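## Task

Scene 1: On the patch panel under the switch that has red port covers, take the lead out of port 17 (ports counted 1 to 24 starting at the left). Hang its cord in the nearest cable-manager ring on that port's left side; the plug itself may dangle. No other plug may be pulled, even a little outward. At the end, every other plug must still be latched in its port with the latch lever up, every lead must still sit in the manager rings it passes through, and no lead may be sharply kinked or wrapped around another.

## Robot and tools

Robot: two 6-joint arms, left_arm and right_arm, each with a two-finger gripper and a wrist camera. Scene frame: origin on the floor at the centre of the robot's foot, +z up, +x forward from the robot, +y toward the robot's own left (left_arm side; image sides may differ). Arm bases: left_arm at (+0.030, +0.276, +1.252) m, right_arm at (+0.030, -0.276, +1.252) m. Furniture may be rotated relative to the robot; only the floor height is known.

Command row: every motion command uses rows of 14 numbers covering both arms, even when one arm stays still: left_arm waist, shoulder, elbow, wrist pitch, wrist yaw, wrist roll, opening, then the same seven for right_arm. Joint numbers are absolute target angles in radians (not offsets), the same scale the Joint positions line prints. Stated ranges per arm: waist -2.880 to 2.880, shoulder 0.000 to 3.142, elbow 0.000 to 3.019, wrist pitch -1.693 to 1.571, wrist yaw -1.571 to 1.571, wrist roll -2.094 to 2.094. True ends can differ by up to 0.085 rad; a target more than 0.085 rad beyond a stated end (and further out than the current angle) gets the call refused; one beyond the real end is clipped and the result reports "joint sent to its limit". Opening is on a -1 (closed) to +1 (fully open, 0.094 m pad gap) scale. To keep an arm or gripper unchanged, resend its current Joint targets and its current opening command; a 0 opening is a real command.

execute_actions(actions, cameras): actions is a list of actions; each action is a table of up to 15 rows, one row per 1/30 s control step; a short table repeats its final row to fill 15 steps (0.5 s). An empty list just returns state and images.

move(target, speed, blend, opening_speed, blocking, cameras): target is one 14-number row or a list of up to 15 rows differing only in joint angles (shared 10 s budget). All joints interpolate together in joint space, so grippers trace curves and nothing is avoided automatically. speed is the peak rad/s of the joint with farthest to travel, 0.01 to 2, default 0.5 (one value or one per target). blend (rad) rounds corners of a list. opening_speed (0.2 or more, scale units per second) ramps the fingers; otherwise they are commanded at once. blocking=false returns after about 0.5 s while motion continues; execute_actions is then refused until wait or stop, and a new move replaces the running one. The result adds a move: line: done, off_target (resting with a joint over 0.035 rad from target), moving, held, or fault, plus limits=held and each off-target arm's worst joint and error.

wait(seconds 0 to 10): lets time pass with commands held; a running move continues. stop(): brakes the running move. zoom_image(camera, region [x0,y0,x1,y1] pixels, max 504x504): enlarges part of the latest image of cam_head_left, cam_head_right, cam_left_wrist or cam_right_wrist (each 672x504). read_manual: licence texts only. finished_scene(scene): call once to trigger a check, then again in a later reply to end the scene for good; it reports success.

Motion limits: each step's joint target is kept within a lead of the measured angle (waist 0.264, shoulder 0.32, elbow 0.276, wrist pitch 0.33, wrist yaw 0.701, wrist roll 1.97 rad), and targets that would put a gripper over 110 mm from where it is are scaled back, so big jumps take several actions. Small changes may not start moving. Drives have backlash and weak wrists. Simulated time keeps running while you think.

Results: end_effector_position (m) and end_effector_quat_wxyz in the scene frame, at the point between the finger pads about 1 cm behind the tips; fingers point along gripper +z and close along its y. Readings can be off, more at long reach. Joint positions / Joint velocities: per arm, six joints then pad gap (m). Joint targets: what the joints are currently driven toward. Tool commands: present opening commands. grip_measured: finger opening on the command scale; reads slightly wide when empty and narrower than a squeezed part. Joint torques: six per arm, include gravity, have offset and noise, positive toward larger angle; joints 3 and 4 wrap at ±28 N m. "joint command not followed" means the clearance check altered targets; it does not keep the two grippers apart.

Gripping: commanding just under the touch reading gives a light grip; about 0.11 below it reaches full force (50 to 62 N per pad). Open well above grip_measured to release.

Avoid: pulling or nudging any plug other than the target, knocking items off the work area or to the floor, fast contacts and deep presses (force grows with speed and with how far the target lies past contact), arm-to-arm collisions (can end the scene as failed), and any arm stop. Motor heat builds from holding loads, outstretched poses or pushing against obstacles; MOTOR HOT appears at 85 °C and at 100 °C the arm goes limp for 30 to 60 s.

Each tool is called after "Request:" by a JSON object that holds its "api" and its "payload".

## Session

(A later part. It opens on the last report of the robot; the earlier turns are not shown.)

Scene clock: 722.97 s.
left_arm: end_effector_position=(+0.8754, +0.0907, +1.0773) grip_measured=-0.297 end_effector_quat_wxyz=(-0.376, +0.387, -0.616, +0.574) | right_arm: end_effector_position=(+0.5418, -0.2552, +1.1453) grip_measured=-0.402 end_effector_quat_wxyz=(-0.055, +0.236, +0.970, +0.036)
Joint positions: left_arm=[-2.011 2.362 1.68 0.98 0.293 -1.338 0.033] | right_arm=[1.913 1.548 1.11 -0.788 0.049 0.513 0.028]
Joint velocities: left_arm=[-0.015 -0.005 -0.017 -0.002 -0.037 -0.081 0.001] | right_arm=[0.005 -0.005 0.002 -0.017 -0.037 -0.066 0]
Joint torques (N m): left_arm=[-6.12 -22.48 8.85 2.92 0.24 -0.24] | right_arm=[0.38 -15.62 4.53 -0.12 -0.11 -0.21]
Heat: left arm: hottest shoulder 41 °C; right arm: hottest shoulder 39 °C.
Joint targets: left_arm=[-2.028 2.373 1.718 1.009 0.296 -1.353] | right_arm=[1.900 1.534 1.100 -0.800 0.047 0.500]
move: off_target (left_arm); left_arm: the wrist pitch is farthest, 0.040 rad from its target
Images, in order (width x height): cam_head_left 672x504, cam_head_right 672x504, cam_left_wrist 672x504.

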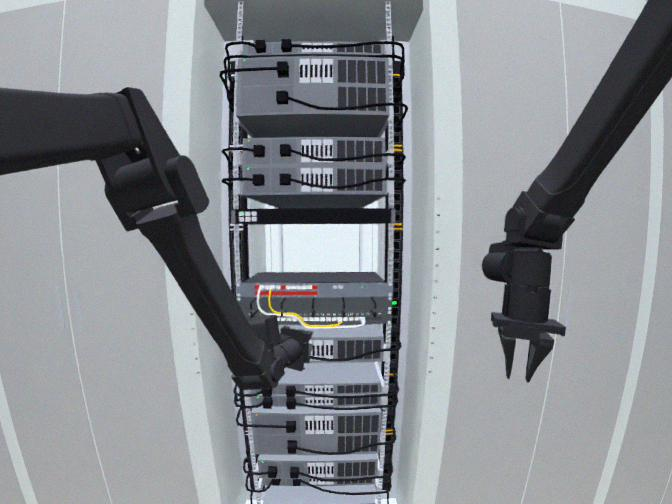

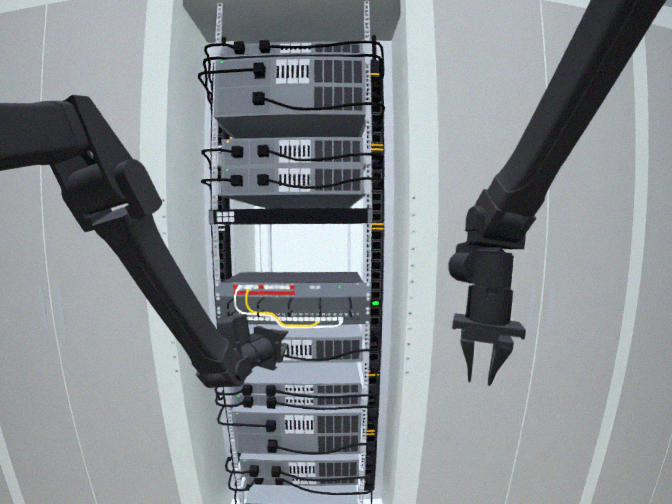

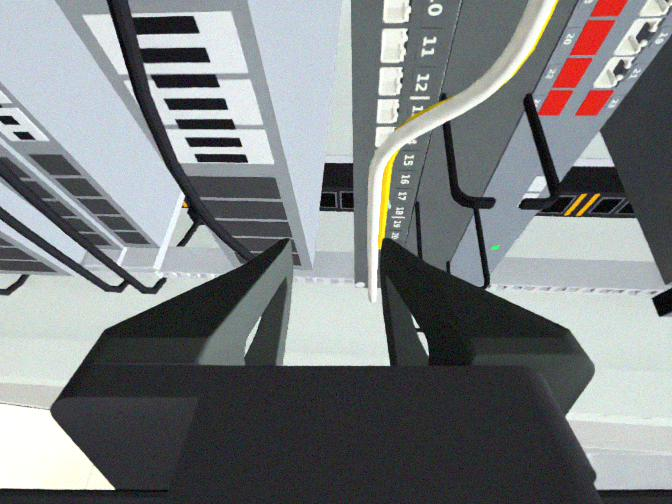

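Request:
{"api": "move", "payload": {"target": [-2.045,2.366,1.718,1.07,0.299,-1.36,-0.35,1.9,1.534,1.1,-0.8,0.047,0.5,-0.4], "cameras": ["cam_left_wrist"]}}

Request:
{"api": "zoom_image", "payload": {"camera": "cam_left_wrist", "region": [260, 60, 480, 280]}}

Scene clock: 746.10 s.
left_arm: end_effector_position=(+0.8747, +0.0814, +1.0942) grip_measured=-0.347 end_effector_quat_wxyz=(-0.389, +0.373, -0.599, +0.592) | right_arm: end_effector_position=(+0.5418, -0.2552, +1.1453) grip_measured=-0.402 end_effector_quat_wxyz=(-0.055, +0.236, +0.970, +0.036)
Joint positions: left_arm=[-2.025 2.362 1.68 1.041 0.296 -1.346 0.031] | right_arm=[1.913 1.548 1.11 -0.788 0.049 0.513 0.028]
Joint velocities: left_arm=[-0.005 0.005 -0.002 0.007 0.007 -0.007 0] | right_arm=[0.015 -0.024 -0.002 0.002 0.022 -0.022 0]
Joint torques (N m): left_arm=[-5.71 -23.36 8.85 3.11 0.27 -0.27] | right_arm=[0.44 -15.44 4.45 0.14 -0.06 -0.18]
Heat: left arm: hottest shoulder 40 °C; right arm: hottest shoulder 38 °C.
Joint targets: left_arm=[-2.045 2.366 1.718 1.070 0.299 -1.361] | right_arm=[1.900 1.534 1.100 -0.800 0.047 0.500]
move: off_target (left_arm); left_arm: the elbow is farthest, 0.038 rad from its target
Images, in order (width x height): cam_left_wrist 672x504.

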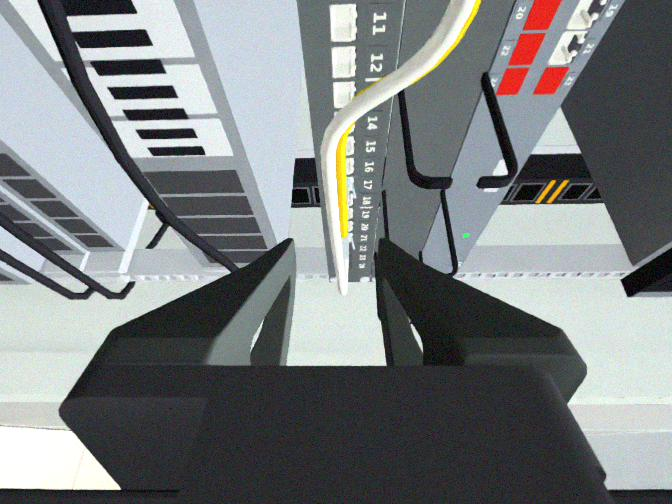

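Scaled by 2.291 from the camera's 672x504 image, which has a finer 960x720 frame.

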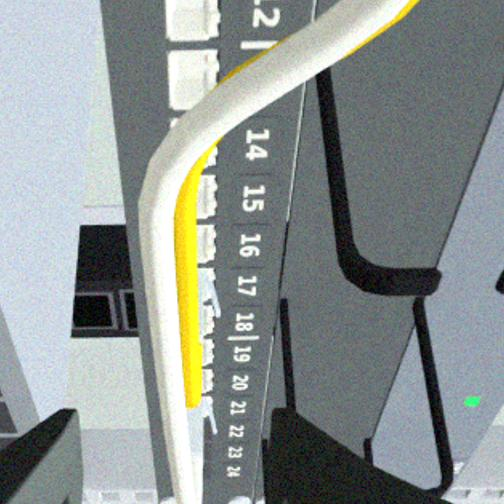

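Request:
{"api": "move", "payload": {"target": [-2.072,2.474,2.012,0.873,0.276,-1.365,-0.55,1.9,1.534,1.1,-0.8,0.047,0.5,-0.4], "cameras": ["cam_left_wrist"], "speed": 0.25}}

Request:
{"api": "zoom_image", "payload": {"camera": "cam_left_wrist", "region": [240, 60, 440, 260]}}

Scene clock: 778.50 s.
left_arm: end_effector_position=(+0.9361, +0.0620, +1.1017) grip_measured=-0.547 end_effector_quat_wxyz=(-0.395, +0.372, -0.589, +0.599) | right_arm: end_effector_position=(+0.5418, -0.2552, +1.1453) grip_measured=-0.402 end_effector_quat_wxyz=(-0.055, +0.236, +0.970, +0.036)
Joint positions: left_arm=[-2.042 2.462 1.959 0.888 0.278 -1.35 0.021] | right_arm=[1.913 1.548 1.11 -0.788 0.049 0.513 0.028]
Joint velocities: left_arm=[-0.005 -0.005 -0.002 0.002 -0.007 -0.051 0] | right_arm=[0.005 0.005 0.007 -0.017 0.022 0.022 0]
Joint torques (N m): left_arm=[-7.36 -24.47 11.51 1.44 0.05 -0.23] | right_arm=[0.5 -15.56 4.67 -0.21 -0.03 -0.19]
Heat: left arm: hottest shoulder 41 °C; right arm: hottest shoulder 38 °C.
Joint targets: left_arm=[-2.070 2.475 2.012 0.872 0.276 -1.365] | right_arm=[1.900 1.534 1.100 -0.800 0.047 0.500]
move: off_target (left_arm); left_arm: the elbow is farthest, 0.053 rad from its target
Images, in order (width x height): cam_left_wrist 672x504.

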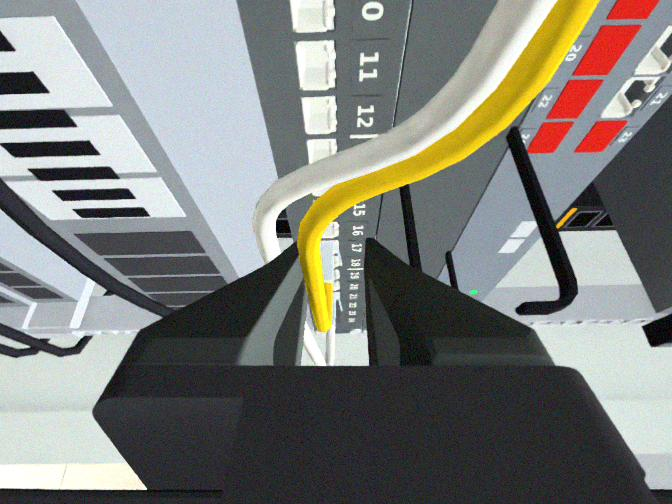

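Scaled by 2.520 from the camera's 672x504 image, which has a finer 960x720 frame.

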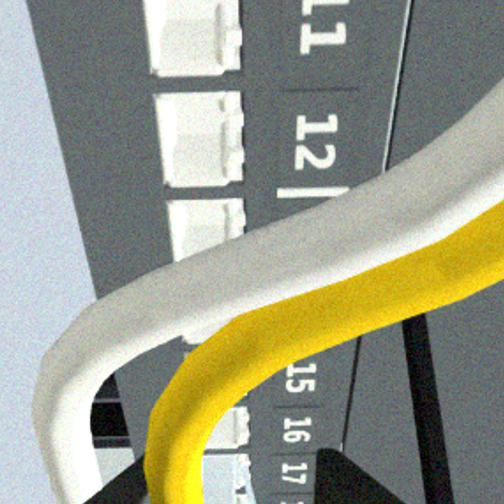

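Request:
{"api": "move", "payload": {"target": [-2.092,2.523,2.135,0.768,0.266,-1.365,-0.5,1.9,1.534,1.1,-0.8,0.047,0.5,-0.4], "cameras": ["cam_left_wrist"], "speed": 0.2}}

Request:
{"api": "zoom_image", "payload": {"camera": "cam_left_wrist", "region": [260, 180, 440, 360]}}

Scene clock: 803.77 s.
left_arm: end_effector_position=(+0.9536, +0.0458, +1.0915) grip_measured=-0.503 end_effector_quat_wxyz=(-0.380, +0.381, -0.598, +0.594) | right_arm: end_effector_position=(+0.5418, -0.2552, +1.1453) grip_measured=-0.402 end_effector_quat_wxyz=(-0.055, +0.236, +0.970, +0.036)
Joint positions: left_arm=[-2.056 2.513 2.074 0.785 0.267 -1.353 0.023] | right_arm=[1.913 1.548 1.11 -0.788 0.049 0.513 0.028]
Joint velocities: left_arm=[-0.005 0.005 -0.002 -0.007 -0.007 -0.051 0] | right_arm=[-0.005 -0.005 0.002 0.007 0.037 0.022 0]
Joint torques (N m): left_arm=[-8.12 -25 12.4 1.25 0.12 -0.2] | right_arm=[0.44 -15.09 4.59 -0.12 -0.08 -0.16]
Heat: left arm: hottest shoulder 44 °C; right arm: hottest shoulder 38 °C.
Joint targets: left_arm=[-2.093 2.523 2.134 0.769 0.267 -1.366] | right_arm=[1.900 1.534 1.100 -0.800 0.047 0.500]
move: off_target (left_arm); left_arm: the elbow is farthest, 0.061 rad from its target
Images, in order (width x height): cam_left_wrist 672x504.

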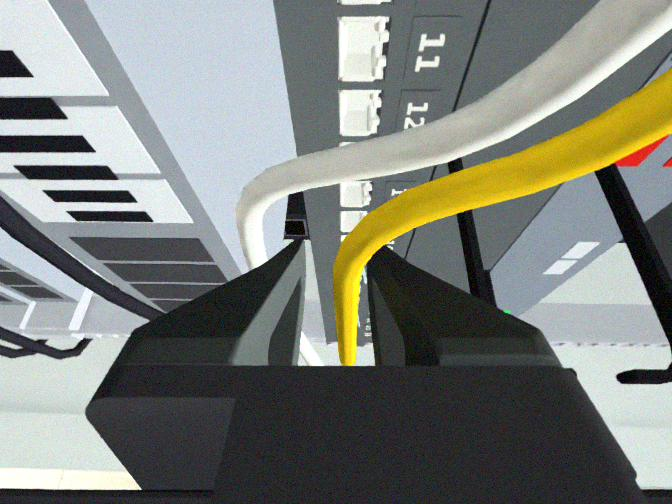

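Scaled by 2.800 from the camera's 672x504 image, which has a finer 960x720 frame.

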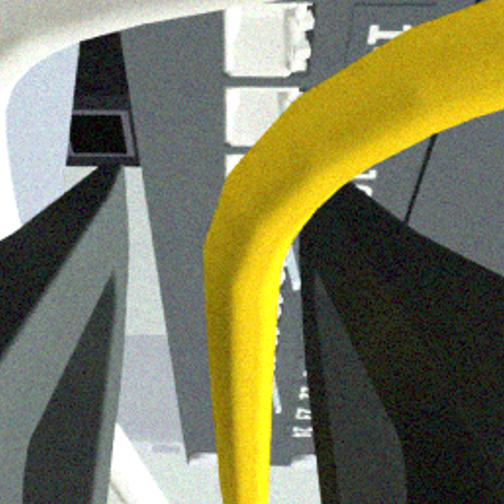

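Request:
{"api": "move", "payload": {"target": [-2.102,2.537,2.185,0.74,0.263,-1.365,-0.5,1.9,1.534,1.1,-0.8,0.047,0.5,-0.4], "cameras": ["cam_left_wrist"], "speed": 0.15}}

Request:
{"api": "zoom_image", "payload": {"camera": "cam_left_wrist", "region": [260, 180, 440, 360]}}

Request:
{"api": "zoom_image", "payload": {"camera": "cam_head_right", "region": [225, 270, 355, 380]}}

Scene clock: 820.30 s.
left_arm: end_effector_position=(+0.9602, +0.0418, +1.0892) grip_measured=-0.503 end_effector_quat_wxyz=(-0.378, +0.382, -0.599, +0.593) | right_arm: end_effector_position=(+0.5418, -0.2552, +1.1453) grip_measured=-0.402 end_effector_quat_wxyz=(-0.055, +0.236, +0.970, +0.036)
Joint positions: left_arm=[-2.059 2.533 2.118 0.754 0.264 -1.353 0.023] | right_arm=[1.913 1.548 1.11 -0.788 0.049 0.513 0.028]
Joint velocities: left_arm=[-0.015 0.005 -0.017 -0.012 -0.007 -0.007 0.001] | right_arm=[-0.005 0.005 -0.012 -0.002 -0.022 0.022 -0.001]
Joint torques (N m): left_arm=[-8.7 -26.17 13.12 1.26 0.15 -0.18] | right_arm=[1.2 -15.79 4.51 -0.09 -0.08 -0.18]
Heat: left arm: hottest shoulder 45 °C; right arm: hottest shoulder 37 °C.
Joint targets: left_arm=[-2.101 2.536 2.185 0.739 0.264 -1.365] | right_arm=[1.900 1.534 1.100 -0.800 0.047 0.500]
move: off_target (left_arm); left_arm: the elbow is farthest, 0.067 rad from its target
Images, in order (width x height): cam_left_wrist 672x504.

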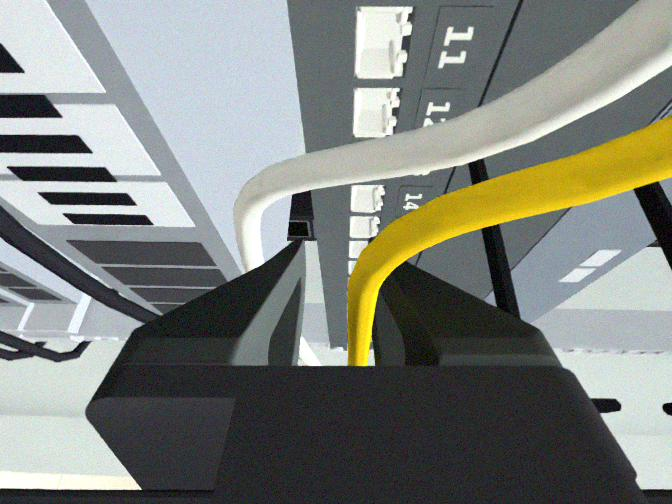

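Scaled by 2.800 from the camera's 672x504 image, which has a finer 960x720 frame.

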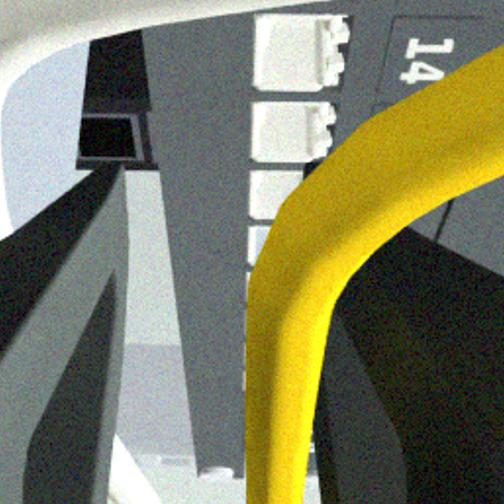

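This scene's latest camera images include none from cam_head_right. They are from: cam_left_wrist. cam_head_right's image comes with the result of a call that names it in "cameras".

Request:
{"api": "move", "payload": {"target": [-2.102,2.523,2.185,0.74,0.263,-1.365,-0.5,1.9,1.534,1.1,-0.8,0.047,0.5,-0.4], "cameras": ["cam_left_wrist","cam_head_right"], "speed": 0.1}}

Request:
{"api": "zoom_image", "payload": {"camera": "cam_left_wrist", "region": [260, 180, 440, 360]}}

Request:
{"api": "zoom_image", "payload": {"camera": "cam_head_right", "region": [225, 270, 355, 380]}}

Scene clock: 829.63 s.
left_arm: end_effector_position=(+0.9600, +0.0405, +1.0889) grip_measured=-0.503 end_effector_quat_wxyz=(-0.378, +0.382, -0.599, +0.593) | right_arm: end_effector_position=(+0.5418, -0.2552, +1.1453) grip_measured=-0.402 end_effector_quat_wxyz=(-0.055, +0.236, +0.970, +0.036)
Joint positions: left_arm=[-2.06 2.534 2.12 0.754 0.263 -1.353 0.023] | right_arm=[1.913 1.548 1.11 -0.788 0.049 0.513 0.028]
Joint velocities: left_arm=[-0.015 -0.005 -0.002 0.002 0.007 0.095 0] | right_arm=[-0.005 0.005 -0.007 -0.027 -0.095 0.037 0]
Joint torques (N m): left_arm=[-8.64 -27.46 13.14 1.35 0.14 -0.19] | right_arm=[0.38 -15.38 4.6 -0.03 -0.05 -0.19]
Heat: left arm: hottest shoulder 45 °C; right arm: hottest shoulder 37 °C.
Joint targets: left_arm=[-2.103 2.524 2.186 0.740 0.262 -1.365] | right_arm=[1.900 1.534 1.100 -0.800 0.047 0.500]
move: off_target (left_arm); left_arm: the elbow is farthest, 0.065 rad from its target
Images, in order (width x height): cam_head_right 672x504, cam_left_wrist 672x504.

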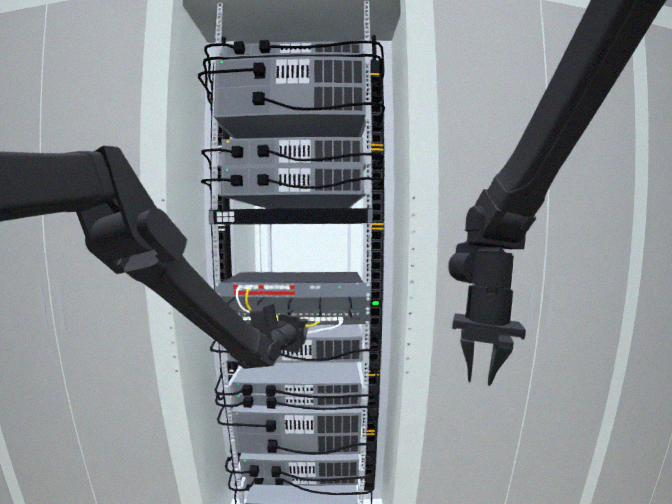

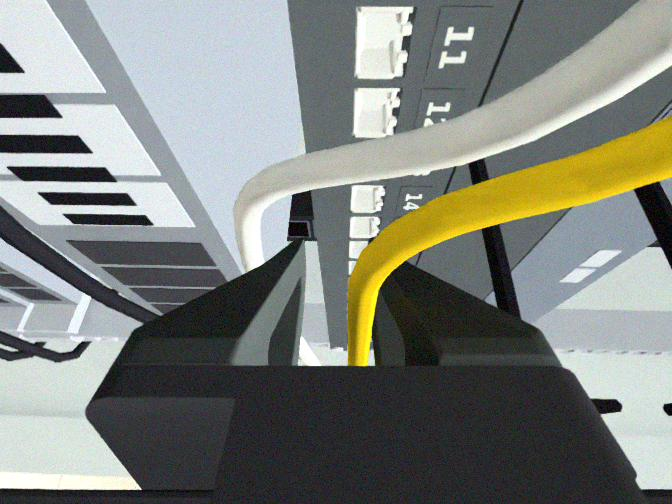

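Scaled by 2.800 from the camera's 672x504 image, which has a finer 960x720 frame.

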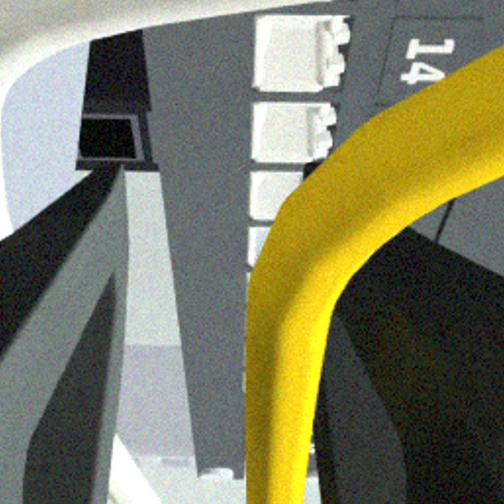

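Scaled by 3.877 from the camera's 672x504 image, which has a finer 960x720 frame.

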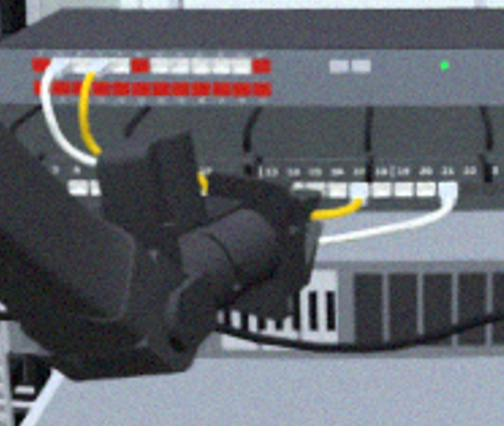

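Request:
{"api": "move", "payload": {"target": [-2.115,2.455,2.0,0.887,0.25,-1.367,-0.5,1.9,1.534,1.1,-0.8,0.047,0.5,-0.4], "cameras": ["cam_left_wrist","cam_head_right"], "speed": 0.2}}

Request:
{"api": "zoom_image", "payload": {"camera": "cam_left_wrist", "region": [240, 140, 440, 340]}}

Request:
{"api": "zoom_image", "payload": {"camera": "cam_head_right", "region": [225, 270, 355, 380]}}

Scene clock: 877.80 s.
left_arm: end_effector_position=(+0.9338, +0.0174, +1.1035) grip_measured=-0.503 end_effector_quat_wxyz=(-0.381, +0.372, -0.588, +0.608) | right_arm: end_effector_position=(+0.5418, -0.2552, +1.1453) grip_measured=-0.402 end_effector_quat_wxyz=(-0.055, +0.236, +0.970, +0.036)
Joint positions: left_arm=[-2.094 2.49 2.005 0.86 0.252 -1.355 0.023] | right_arm=[1.913 1.548 1.11 -0.788 0.049 0.513 0.028]
Joint velocities: left_arm=[0.005 -0.005 0.012 0.002 -0.022 -0.051 0.001] | right_arm=[-0.005 -0.005 -0.007 -0.002 -0.022 0.022 0]
Joint torques (N m): left_arm=[-6.83 -28.92 6.58 2.82 0.11 -0.23] | right_arm=[0.62 -16.67 4.6 0.16 -0.06 -0.16]
Heat: left arm: hottest shoulder 47 °C; right arm: hottest shoulder 37 °C.
Joint targets: left_arm=[-2.114 2.454 1.999 0.888 0.250 -1.367] | right_arm=[1.900 1.534 1.100 -0.800 0.047 0.500]
move: done
Images, in order (width x height): cam_head_right 672x504, cam_left_wrist 672x504.

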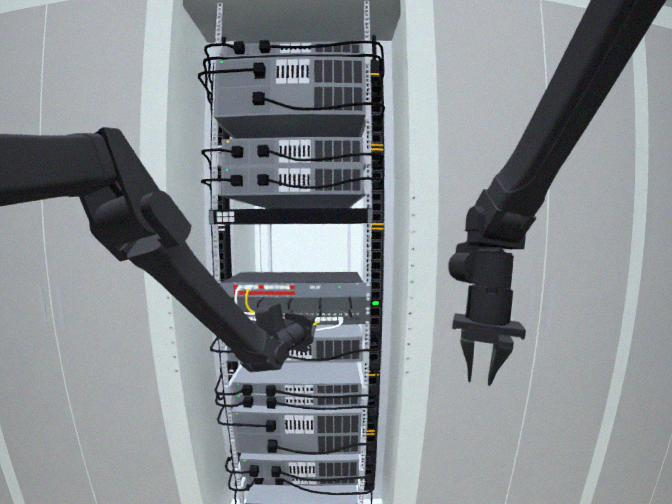

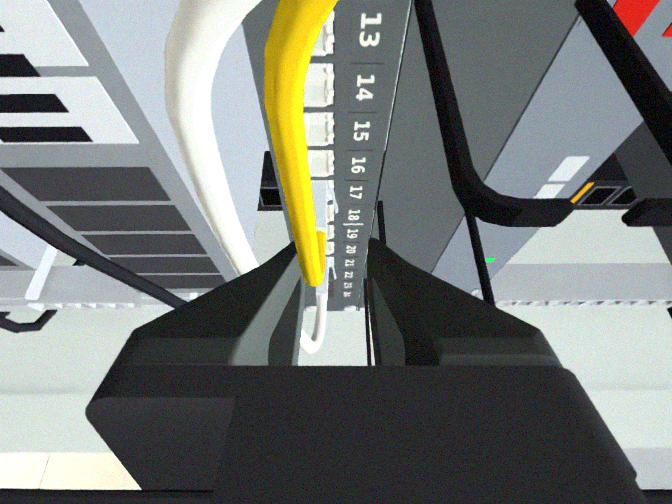

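Scaled by 2.520 from the camera's 672x504 image, which has a finer 960x720 frame.

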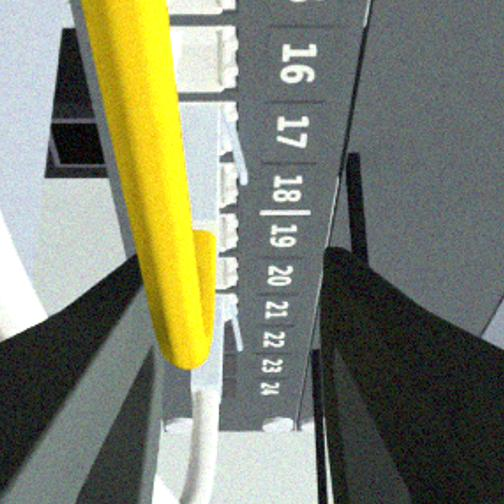

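Scaled by 3.877 from the camera's 672x504 image, which has a finer 960x720 frame.

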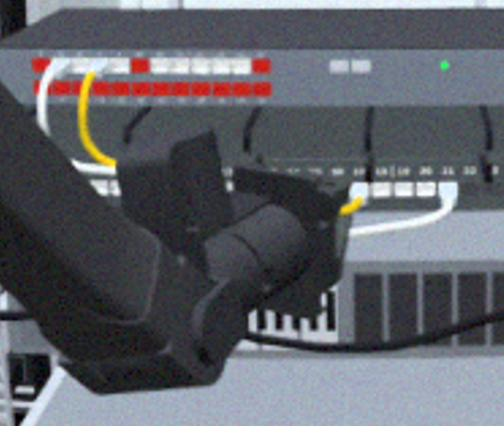

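Request:
{"api": "move", "payload": {"target": [-2.119,2.545,2.18,0.78,0.246,-1.367,-0.5,1.9,1.534,1.1,-0.8,0.047,0.5,-0.4], "cameras": ["cam_left_wrist"], "speed": 0.15}}

Request:
{"api": "zoom_image", "payload": {"camera": "cam_left_wrist", "region": [240, 140, 440, 340]}}

Scene clock: 912.27 s.
left_arm: end_effector_position=(+0.9553, +0.0143, +1.1059) grip_measured=-0.503 end_effector_quat_wxyz=(-0.384, +0.372, -0.586, +0.609) | right_arm: end_effector_position=(+0.5418, -0.2552, +1.1453) grip_measured=-0.402 end_effector_quat_wxyz=(-0.055, +0.236, +0.970, +0.036)
Joint positions: left_arm=[-2.094 2.534 2.122 0.794 0.249 -1.355 0.023] | right_arm=[1.913 1.548 1.11 -0.788 0.049 0.513 0.028]
Joint velocities: left_arm=[-0.005 0.005 -0.002 0.002 0.037 -0.022 0.001] | right_arm=[-0.005 -0.015 -0.002 0.012 0.007 -0.007 -0.001]
Joint torques (N m): left_arm=[-7.36 -25.23 12.57 1.26 0.04 -0.21] | right_arm=[0.44 -16.03 4.49 0.05 -0.09 -0.17]
Heat: left arm: hottest shoulder 46 °C; right arm: hottest shoulder 37 °C.
Joint targets: left_arm=[-2.119 2.546 2.181 0.779 0.246 -1.367] | right_arm=[1.900 1.534 1.100 -0.800 0.047 0.500]
move: off_target (left_arm); left_arm: the elbow is farthest, 0.058 rad from its target
Images, in order (width x height): cam_left_wrist 672x504.

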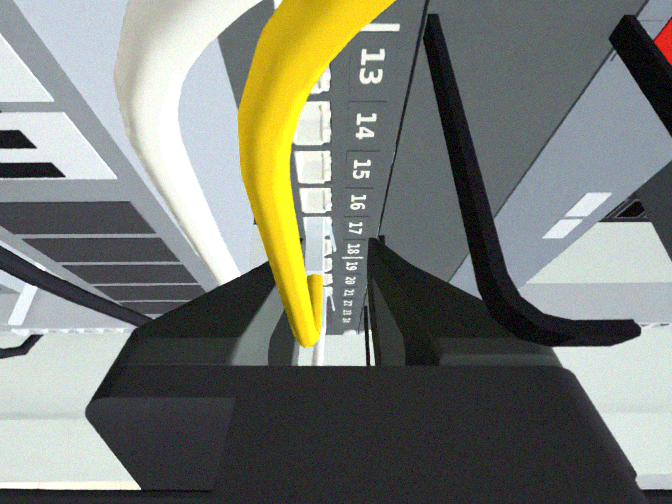

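Scaled by 2.520 from the camera's 672x504 image, which has a finer 960x720 frame.

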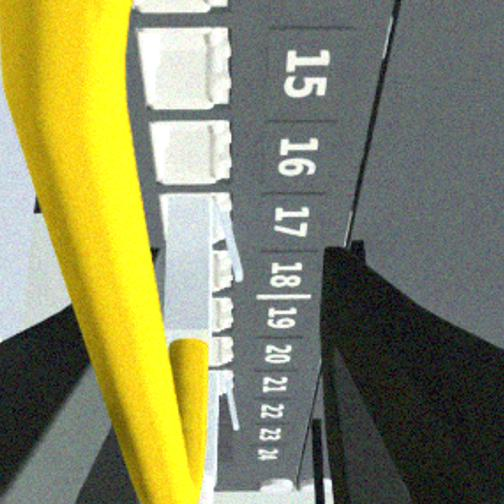

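Request:
{"api": "move", "payload": {"target": [-2.123,2.583,2.252,0.737,0.242,-1.367,-0.5,1.9,1.534,1.1,-0.8,0.047,0.5,-0.4], "cameras": ["cam_left_wrist"], "speed": 0.1}}

Request:
{"api": "zoom_image", "payload": {"camera": "cam_left_wrist", "region": [240, 170, 440, 370]}}

Scene clock: 941.37 s.
left_arm: end_effector_position=(+0.9664, +0.0109, +1.1052) grip_measured=-0.503 end_effector_quat_wxyz=(-0.384, +0.372, -0.585, +0.609) | right_arm: end_effector_position=(+0.5418, -0.2552, +1.1453) grip_measured=-0.402 end_effector_quat_wxyz=(-0.055, +0.236, +0.970, +0.036)
Joint positions: left_arm=[-2.095 2.566 2.195 0.754 0.246 -1.355 0.023] | right_arm=[1.913 1.548 1.11 -0.788 0.049 0.513 0.028]
Joint velocities: left_arm=[-0.024 -0.015 -0.022 0.017 -0.051 0.022 0] | right_arm=[-0.005 -0.005 0.002 -0.007 0.125 -0.037 0]
Joint torques (N m): left_arm=[-7.59 -25.11 12.6 1.24 0.07 -0.21] | right_arm=[0.44 -16.32 4.42 -0.1 -0.04 -0.17]
Heat: left arm: hottest shoulder 46 °C; right arm: hottest shoulder 37 °C.
Joint targets: left_arm=[-2.124 2.584 2.252 0.737 0.243 -1.367] | right_arm=[1.900 1.534 1.100 -0.800 0.047 0.500]
move: off_target (left_arm); left_arm: the elbow is farthest, 0.057 rad from its target
Images, in order (width x height): cam_left_wrist 672x504.

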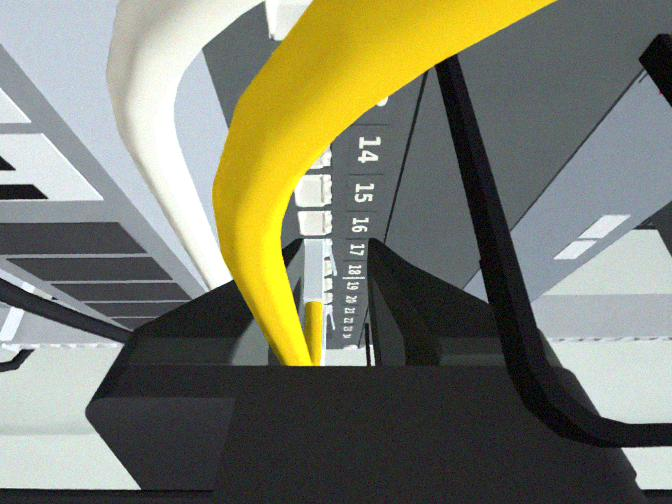

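Scaled by 2.520 from the camera's 672x504 image, which has a finer 960x720 frame.

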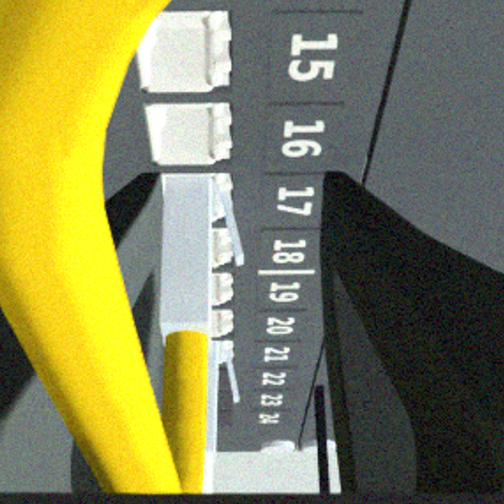

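Request:
{"api": "move", "payload": {"target": [-2.123,2.598,2.252,0.737,0.242,-1.367,-0.5,1.9,1.534,1.1,-0.8,0.047,0.5,-0.4], "cameras": ["cam_left_wrist"], "speed": 0.1}}

Request:
{"api": "zoom_image", "payload": {"camera": "cam_left_wrist", "region": [240, 170, 440, 370]}}

Scene clock: 955.87 s.
left_arm: end_effector_position=(+0.9656, +0.0090, +1.1019) grip_measured=-0.503 end_effector_quat_wxyz=(-0.384, +0.373, -0.586, +0.609) | right_arm: end_effector_position=(+0.5418, -0.2552, +1.1453) grip_measured=-0.402 end_effector_quat_wxyz=(-0.055, +0.236, +0.970, +0.036)
Joint positions: left_arm=[-2.097 2.574 2.201 0.754 0.244 -1.355 0.023] | right_arm=[1.913 1.548 1.11 -0.788 0.049 0.513 0.028]
Joint velocities: left_arm=[0.005 0.005 0.012 -0.007 0.095 -0.037 0.001] | right_arm=[0.005 -0.015 -0.027 -0.002 -0.007 -0.081 0]
Joint torques (N m): left_arm=[-7.88 -24.41 12.08 1.25 0.07 -0.19] | right_arm=[0.91 -15.85 4.41 -0.02 -0.07 -0.15]
Heat: left arm: hottest shoulder 49 °C; right arm: hottest shoulder 37 °C.
Joint targets: left_arm=[-2.123 2.598 2.251 0.737 0.242 -1.367] | right_arm=[1.900 1.534 1.100 -0.800 0.047 0.500]
move: off_target (left_arm); left_arm: the elbow is farthest, 0.051 rad from its target
Images, in order (width x height): cam_left_wrist 672x504.

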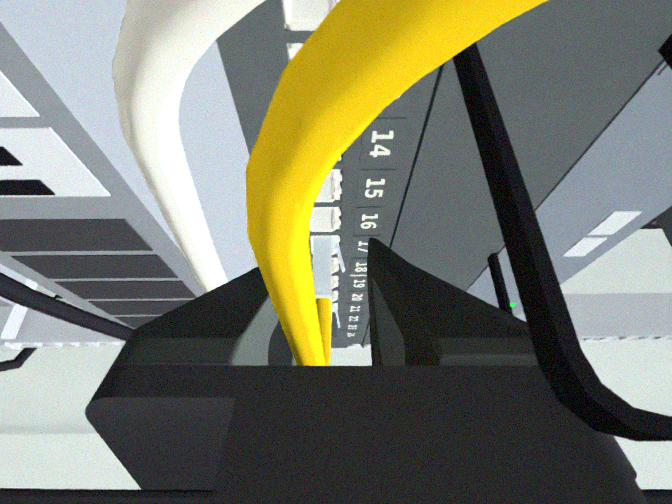

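Scaled by 2.520 from the camera's 672x504 image, which has a finer 960x720 frame.

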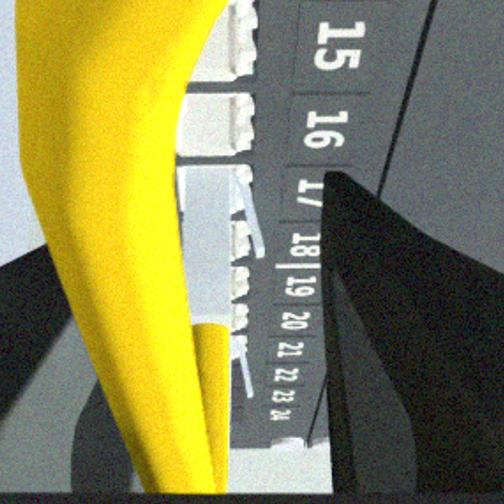

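Request:
{"api": "move", "payload": {"target": [-2.123,2.606,2.252,0.737,0.242,-1.367,-0.5,1.9,1.534,1.1,-0.8,0.047,0.5,-0.4], "cameras": ["cam_left_wrist"], "speed": 0.1}}

Request:
{"api": "zoom_image", "payload": {"camera": "cam_left_wrist", "region": [240, 170, 440, 370]}}

Scene clock: 964.90 s.
left_arm: end_effector_position=(+0.9646, +0.0085, +1.0986) grip_measured=-0.503 end_effector_quat_wxyz=(-0.383, +0.373, -0.587, +0.608) | right_arm: end_effector_position=(+0.5418, -0.2552, +1.1453) grip_measured=-0.402 end_effector_quat_wxyz=(-0.055, +0.236, +0.970, +0.036)
Joint positions: left_arm=[-2.097 2.579 2.203 0.754 0.244 -1.355 0.023] | right_arm=[1.913 1.548 1.11 -0.788 0.049 0.513 0.028]
Joint velocities: left_arm=[-0.005 -0.005 -0.017 0.002 0.066 -0.022 0] | right_arm=[-0.005 0.005 -0.012 0.002 -0.007 0.051 0]
Joint torques (N m): left_arm=[-7.77 -24.18 12.04 1.21 0.1 -0.23] | right_arm=[0.91 -16.26 4.38 -0.27 -0.07 -0.17]
Heat: left arm: hottest shoulder 49 °C; right arm: hottest shoulder 37 °C.
Joint targets: left_arm=[-2.123 2.605 2.253 0.737 0.242 -1.367] | right_arm=[1.900 1.534 1.100 -0.800 0.047 0.500]
move: off_target (left_arm); left_arm: the elbow is farthest, 0.049 rad from its target
Images, in order (width x height): cam_left_wrist 672x504.

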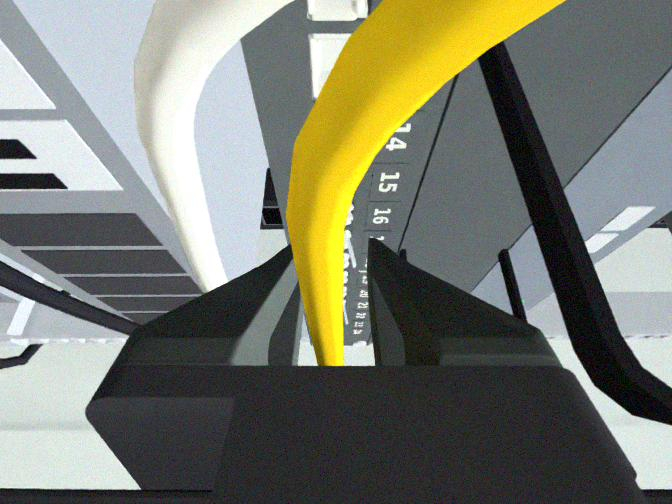

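Scaled by 2.520 from the camera's 672x504 image, which has a finer 960x720 frame.

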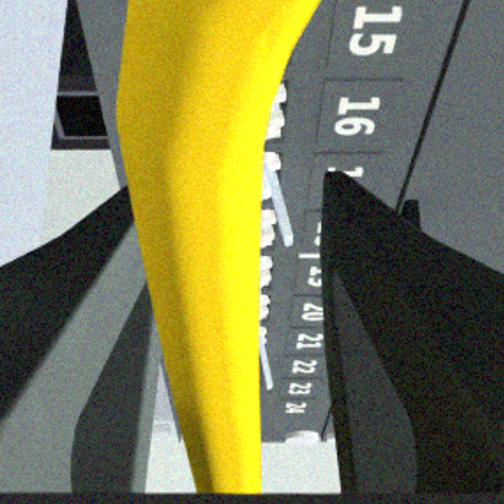

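Request:
{"api": "move", "payload": {"target": [-2.123,2.606,2.252,0.737,0.242,-1.367,-0.76,1.9,1.534,1.1,-0.8,0.047,0.5,-0.4], "cameras": ["cam_left_wrist"], "opening_speed": 0.3}}

Request:
{"api": "zoom_image", "payload": {"camera": "cam_left_wrist", "region": [240, 170, 440, 370]}}

Scene clock: 975.47 s.
left_arm: end_effector_position=(+0.9641, +0.0083, +1.0972) grip_measured=-0.756 end_effector_quat_wxyz=(-0.382, +0.374, -0.587, +0.608) | right_arm: end_effector_position=(+0.5418, -0.2552, +1.1453) grip_measured=-0.402 end_effector_quat_wxyz=(-0.055, +0.236, +0.970, +0.036)
Joint positions: left_arm=[-2.097 2.58 2.203 0.754 0.244 -1.355 0.011] | right_arm=[1.913 1.548 1.11 -0.788 0.049 0.513 0.028]
Joint velocities: left_arm=[-0.005 -0.015 0.007 -0.012 -0.051 0.007 -0.002] | right_arm=[-0.005 -0.005 0.007 0.017 -0.066 -0.007 -0.001]
Joint torques (N m): left_arm=[-7.77 -24.47 11.93 1.25 0.06 -0.2] | right_arm=[0.85 -16.56 4.38 0.01 -0.07 -0.11]
Heat: left arm: hottest shoulder 50 °C; right arm: hottest shoulder 37 °C.
Joint targets: left_arm=[-2.123 2.606 2.252 0.737 0.242 -1.367] | right_arm=[1.900 1.534 1.100 -0.800 0.047 0.500]
move: off_target (left_arm); left_arm: the elbow is farthest, 0.049 rad from its target
Images, in order (width x height): cam_left_wrist 672x504.

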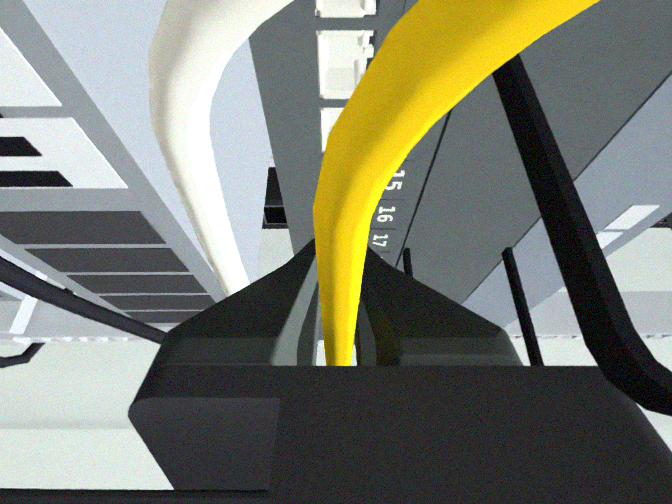

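Scaled by 2.520 from the camera's 672x504 image, which has a finer 960x720 frame.

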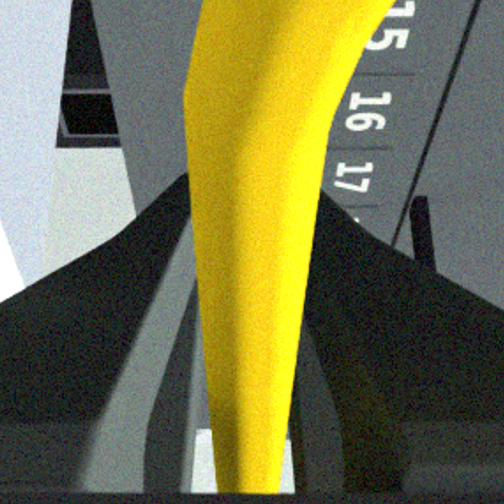

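Request:
{"api": "move", "payload": {"target": [-2.123,2.602,2.252,0.737,0.242,-1.367,-1,1.9,1.534,1.1,-0.8,0.047,0.5,-0.4], "cameras": ["cam_left_wrist","cam_head_right"], "opening_speed": 0.3}}

Request:
{"api": "zoom_image", "payload": {"camera": "cam_left_wrist", "region": [240, 170, 440, 370]}}

Request:
{"api": "zoom_image", "payload": {"camera": "cam_head_right", "region": [225, 270, 355, 380]}}

Scene clock: 985.90 s.
left_arm: end_effector_position=(+0.9640, +0.0080, +1.0973) grip_measured=-0.886 end_effector_quat_wxyz=(-0.382, +0.373, -0.587, +0.608) | right_arm: end_effector_position=(+0.5418, -0.2552, +1.1453) grip_measured=-0.402 end_effector_quat_wxyz=(-0.055, +0.236, +0.970, +0.036)
Joint positions: left_arm=[-2.097 2.58 2.203 0.754 0.246 -1.355 0.005] | right_arm=[1.913 1.548 1.11 -0.788 0.049 0.513 0.028]
Joint velocities: left_arm=[-0.005 -0.005 -0.002 -0.007 -0.095 -0.007 0] | right_arm=[-0.015 -0.015 0.007 -0.007 -0.037 -0.066 0]
Joint torques (N m): left_arm=[-7.59 -24.64 11.97 1.31 0.09 -0.2] | right_arm=[0.62 -15.97 4.42 -0.16 -0.08 -0.17]
Heat: left arm: hottest shoulder 50 °C; right arm: hottest shoulder 37 °C.
Joint targets: left_arm=[-2.123 2.602 2.252 0.737 0.244 -1.367] | right_arm=[1.900 1.534 1.100 -0.800 0.047 0.500]
move: off_target (left_arm); left_arm: the elbow is farthest, 0.049 rad from its target
Images, in order (width x height): cam_head_right 672x504, cam_left_wrist 672x504.

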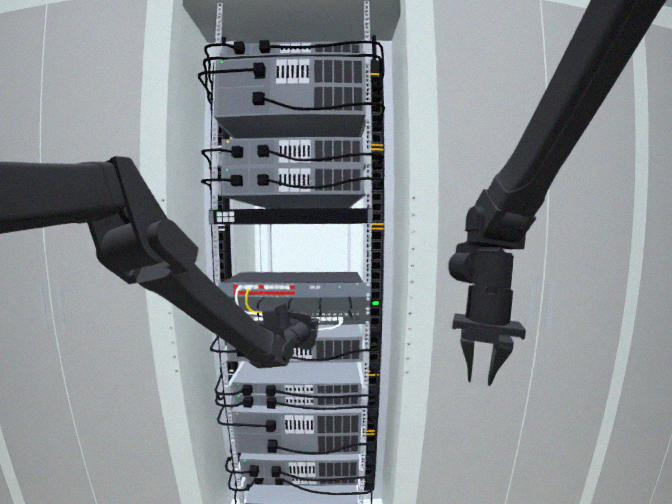

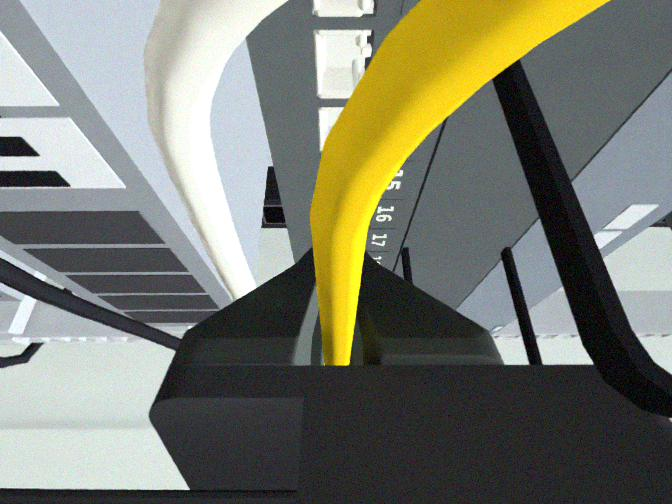

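Scaled by 2.520 from the camera's 672x504 image, which has a finer 960x720 frame.

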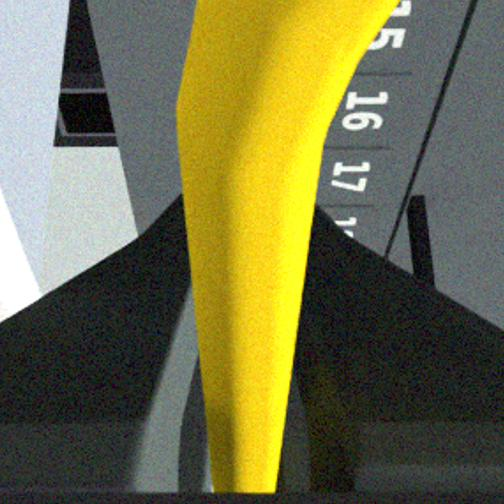

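Scaled by 3.877 from the camera's 672x504 image, which has a finer 960x720 frame.

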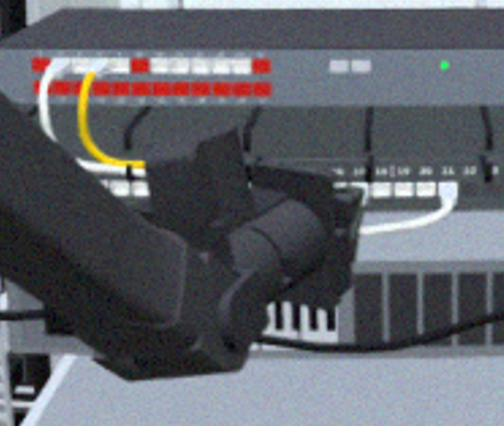

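Request:
{"api": "move", "payload": {"target": [-2.128,2.495,2.05,0.868,0.252,-1.367,-1,1.9,1.534,1.1,-0.8,0.047,0.5,-0.4], "cameras": ["cam_left_wrist","cam_head_right"], "speed": 0.1}}

Request:
{"api": "zoom_image", "payload": {"camera": "cam_left_wrist", "region": [240, 130, 440, 330]}}

Request:
{"api": "zoom_image", "payload": {"camera": "cam_head_right", "region": [225, 270, 355, 380]}}

Scene clock: 1002.00 s.
left_arm: end_effector_position=(+0.9367, +0.0077, +1.0929) grip_measured=-0.886 end_effector_quat_wxyz=(-0.378, +0.373, -0.589, +0.609) | right_arm: end_effector_position=(+0.5418, -0.2552, +1.1453) grip_measured=-0.402 end_effector_quat_wxyz=(-0.055, +0.236, +0.970, +0.036)
Joint positions: left_arm=[-2.102 2.528 2.057 0.842 0.247 -1.355 0.005] | right_arm=[1.913 1.548 1.11 -0.788 0.049 0.513 0.028]
Joint velocities: left_arm=[0.005 -0.005 -0.007 -0.002 -0.022 0.007 -0.001] | right_arm=[-0.015 0.005 0.002 0.012 0.022 0.051 0]
Joint torques (N m): left_arm=[-7.36 -28.51 6.58 2.78 0.3 -0.23] | right_arm=[0.85 -16.26 4.31 -0.05 -0.04 -0.17]
Heat: left arm: hottest shoulder 50 °C; right arm: hottest shoulder 37 °C.
Joint targets: left_arm=[-2.129 2.496 2.050 0.868 0.250 -1.367] | right_arm=[1.900 1.534 1.100 -0.800 0.047 0.500]
move: done
Images, in order (width x height): cam_head_right 672x504, cam_left_wrist 672x504.

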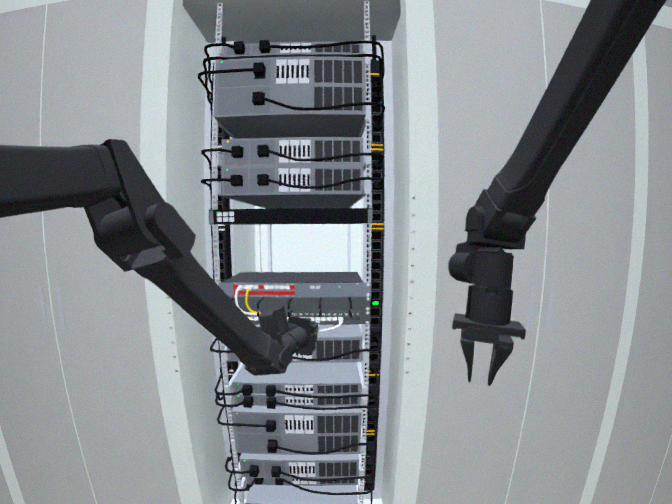

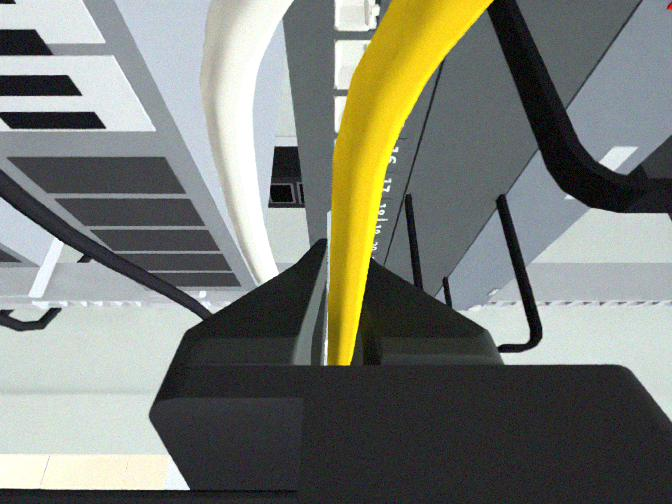

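Scaled by 2.520 from the camera's 672x504 image, which has a finer 960x720 frame.

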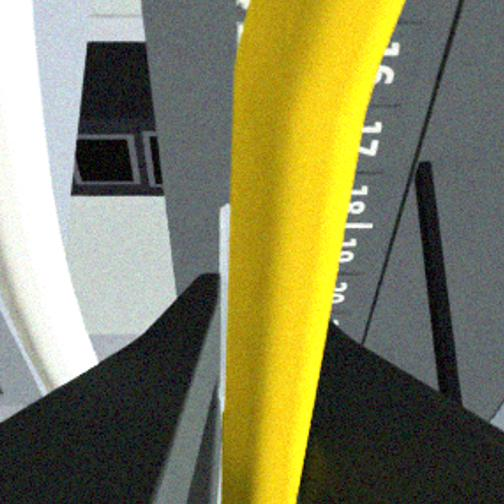

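Scaled by 3.877 from the camera's 672x504 image, which has a finer 960x720 frame.

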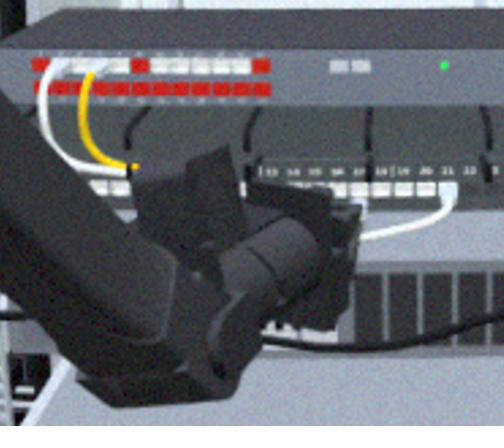

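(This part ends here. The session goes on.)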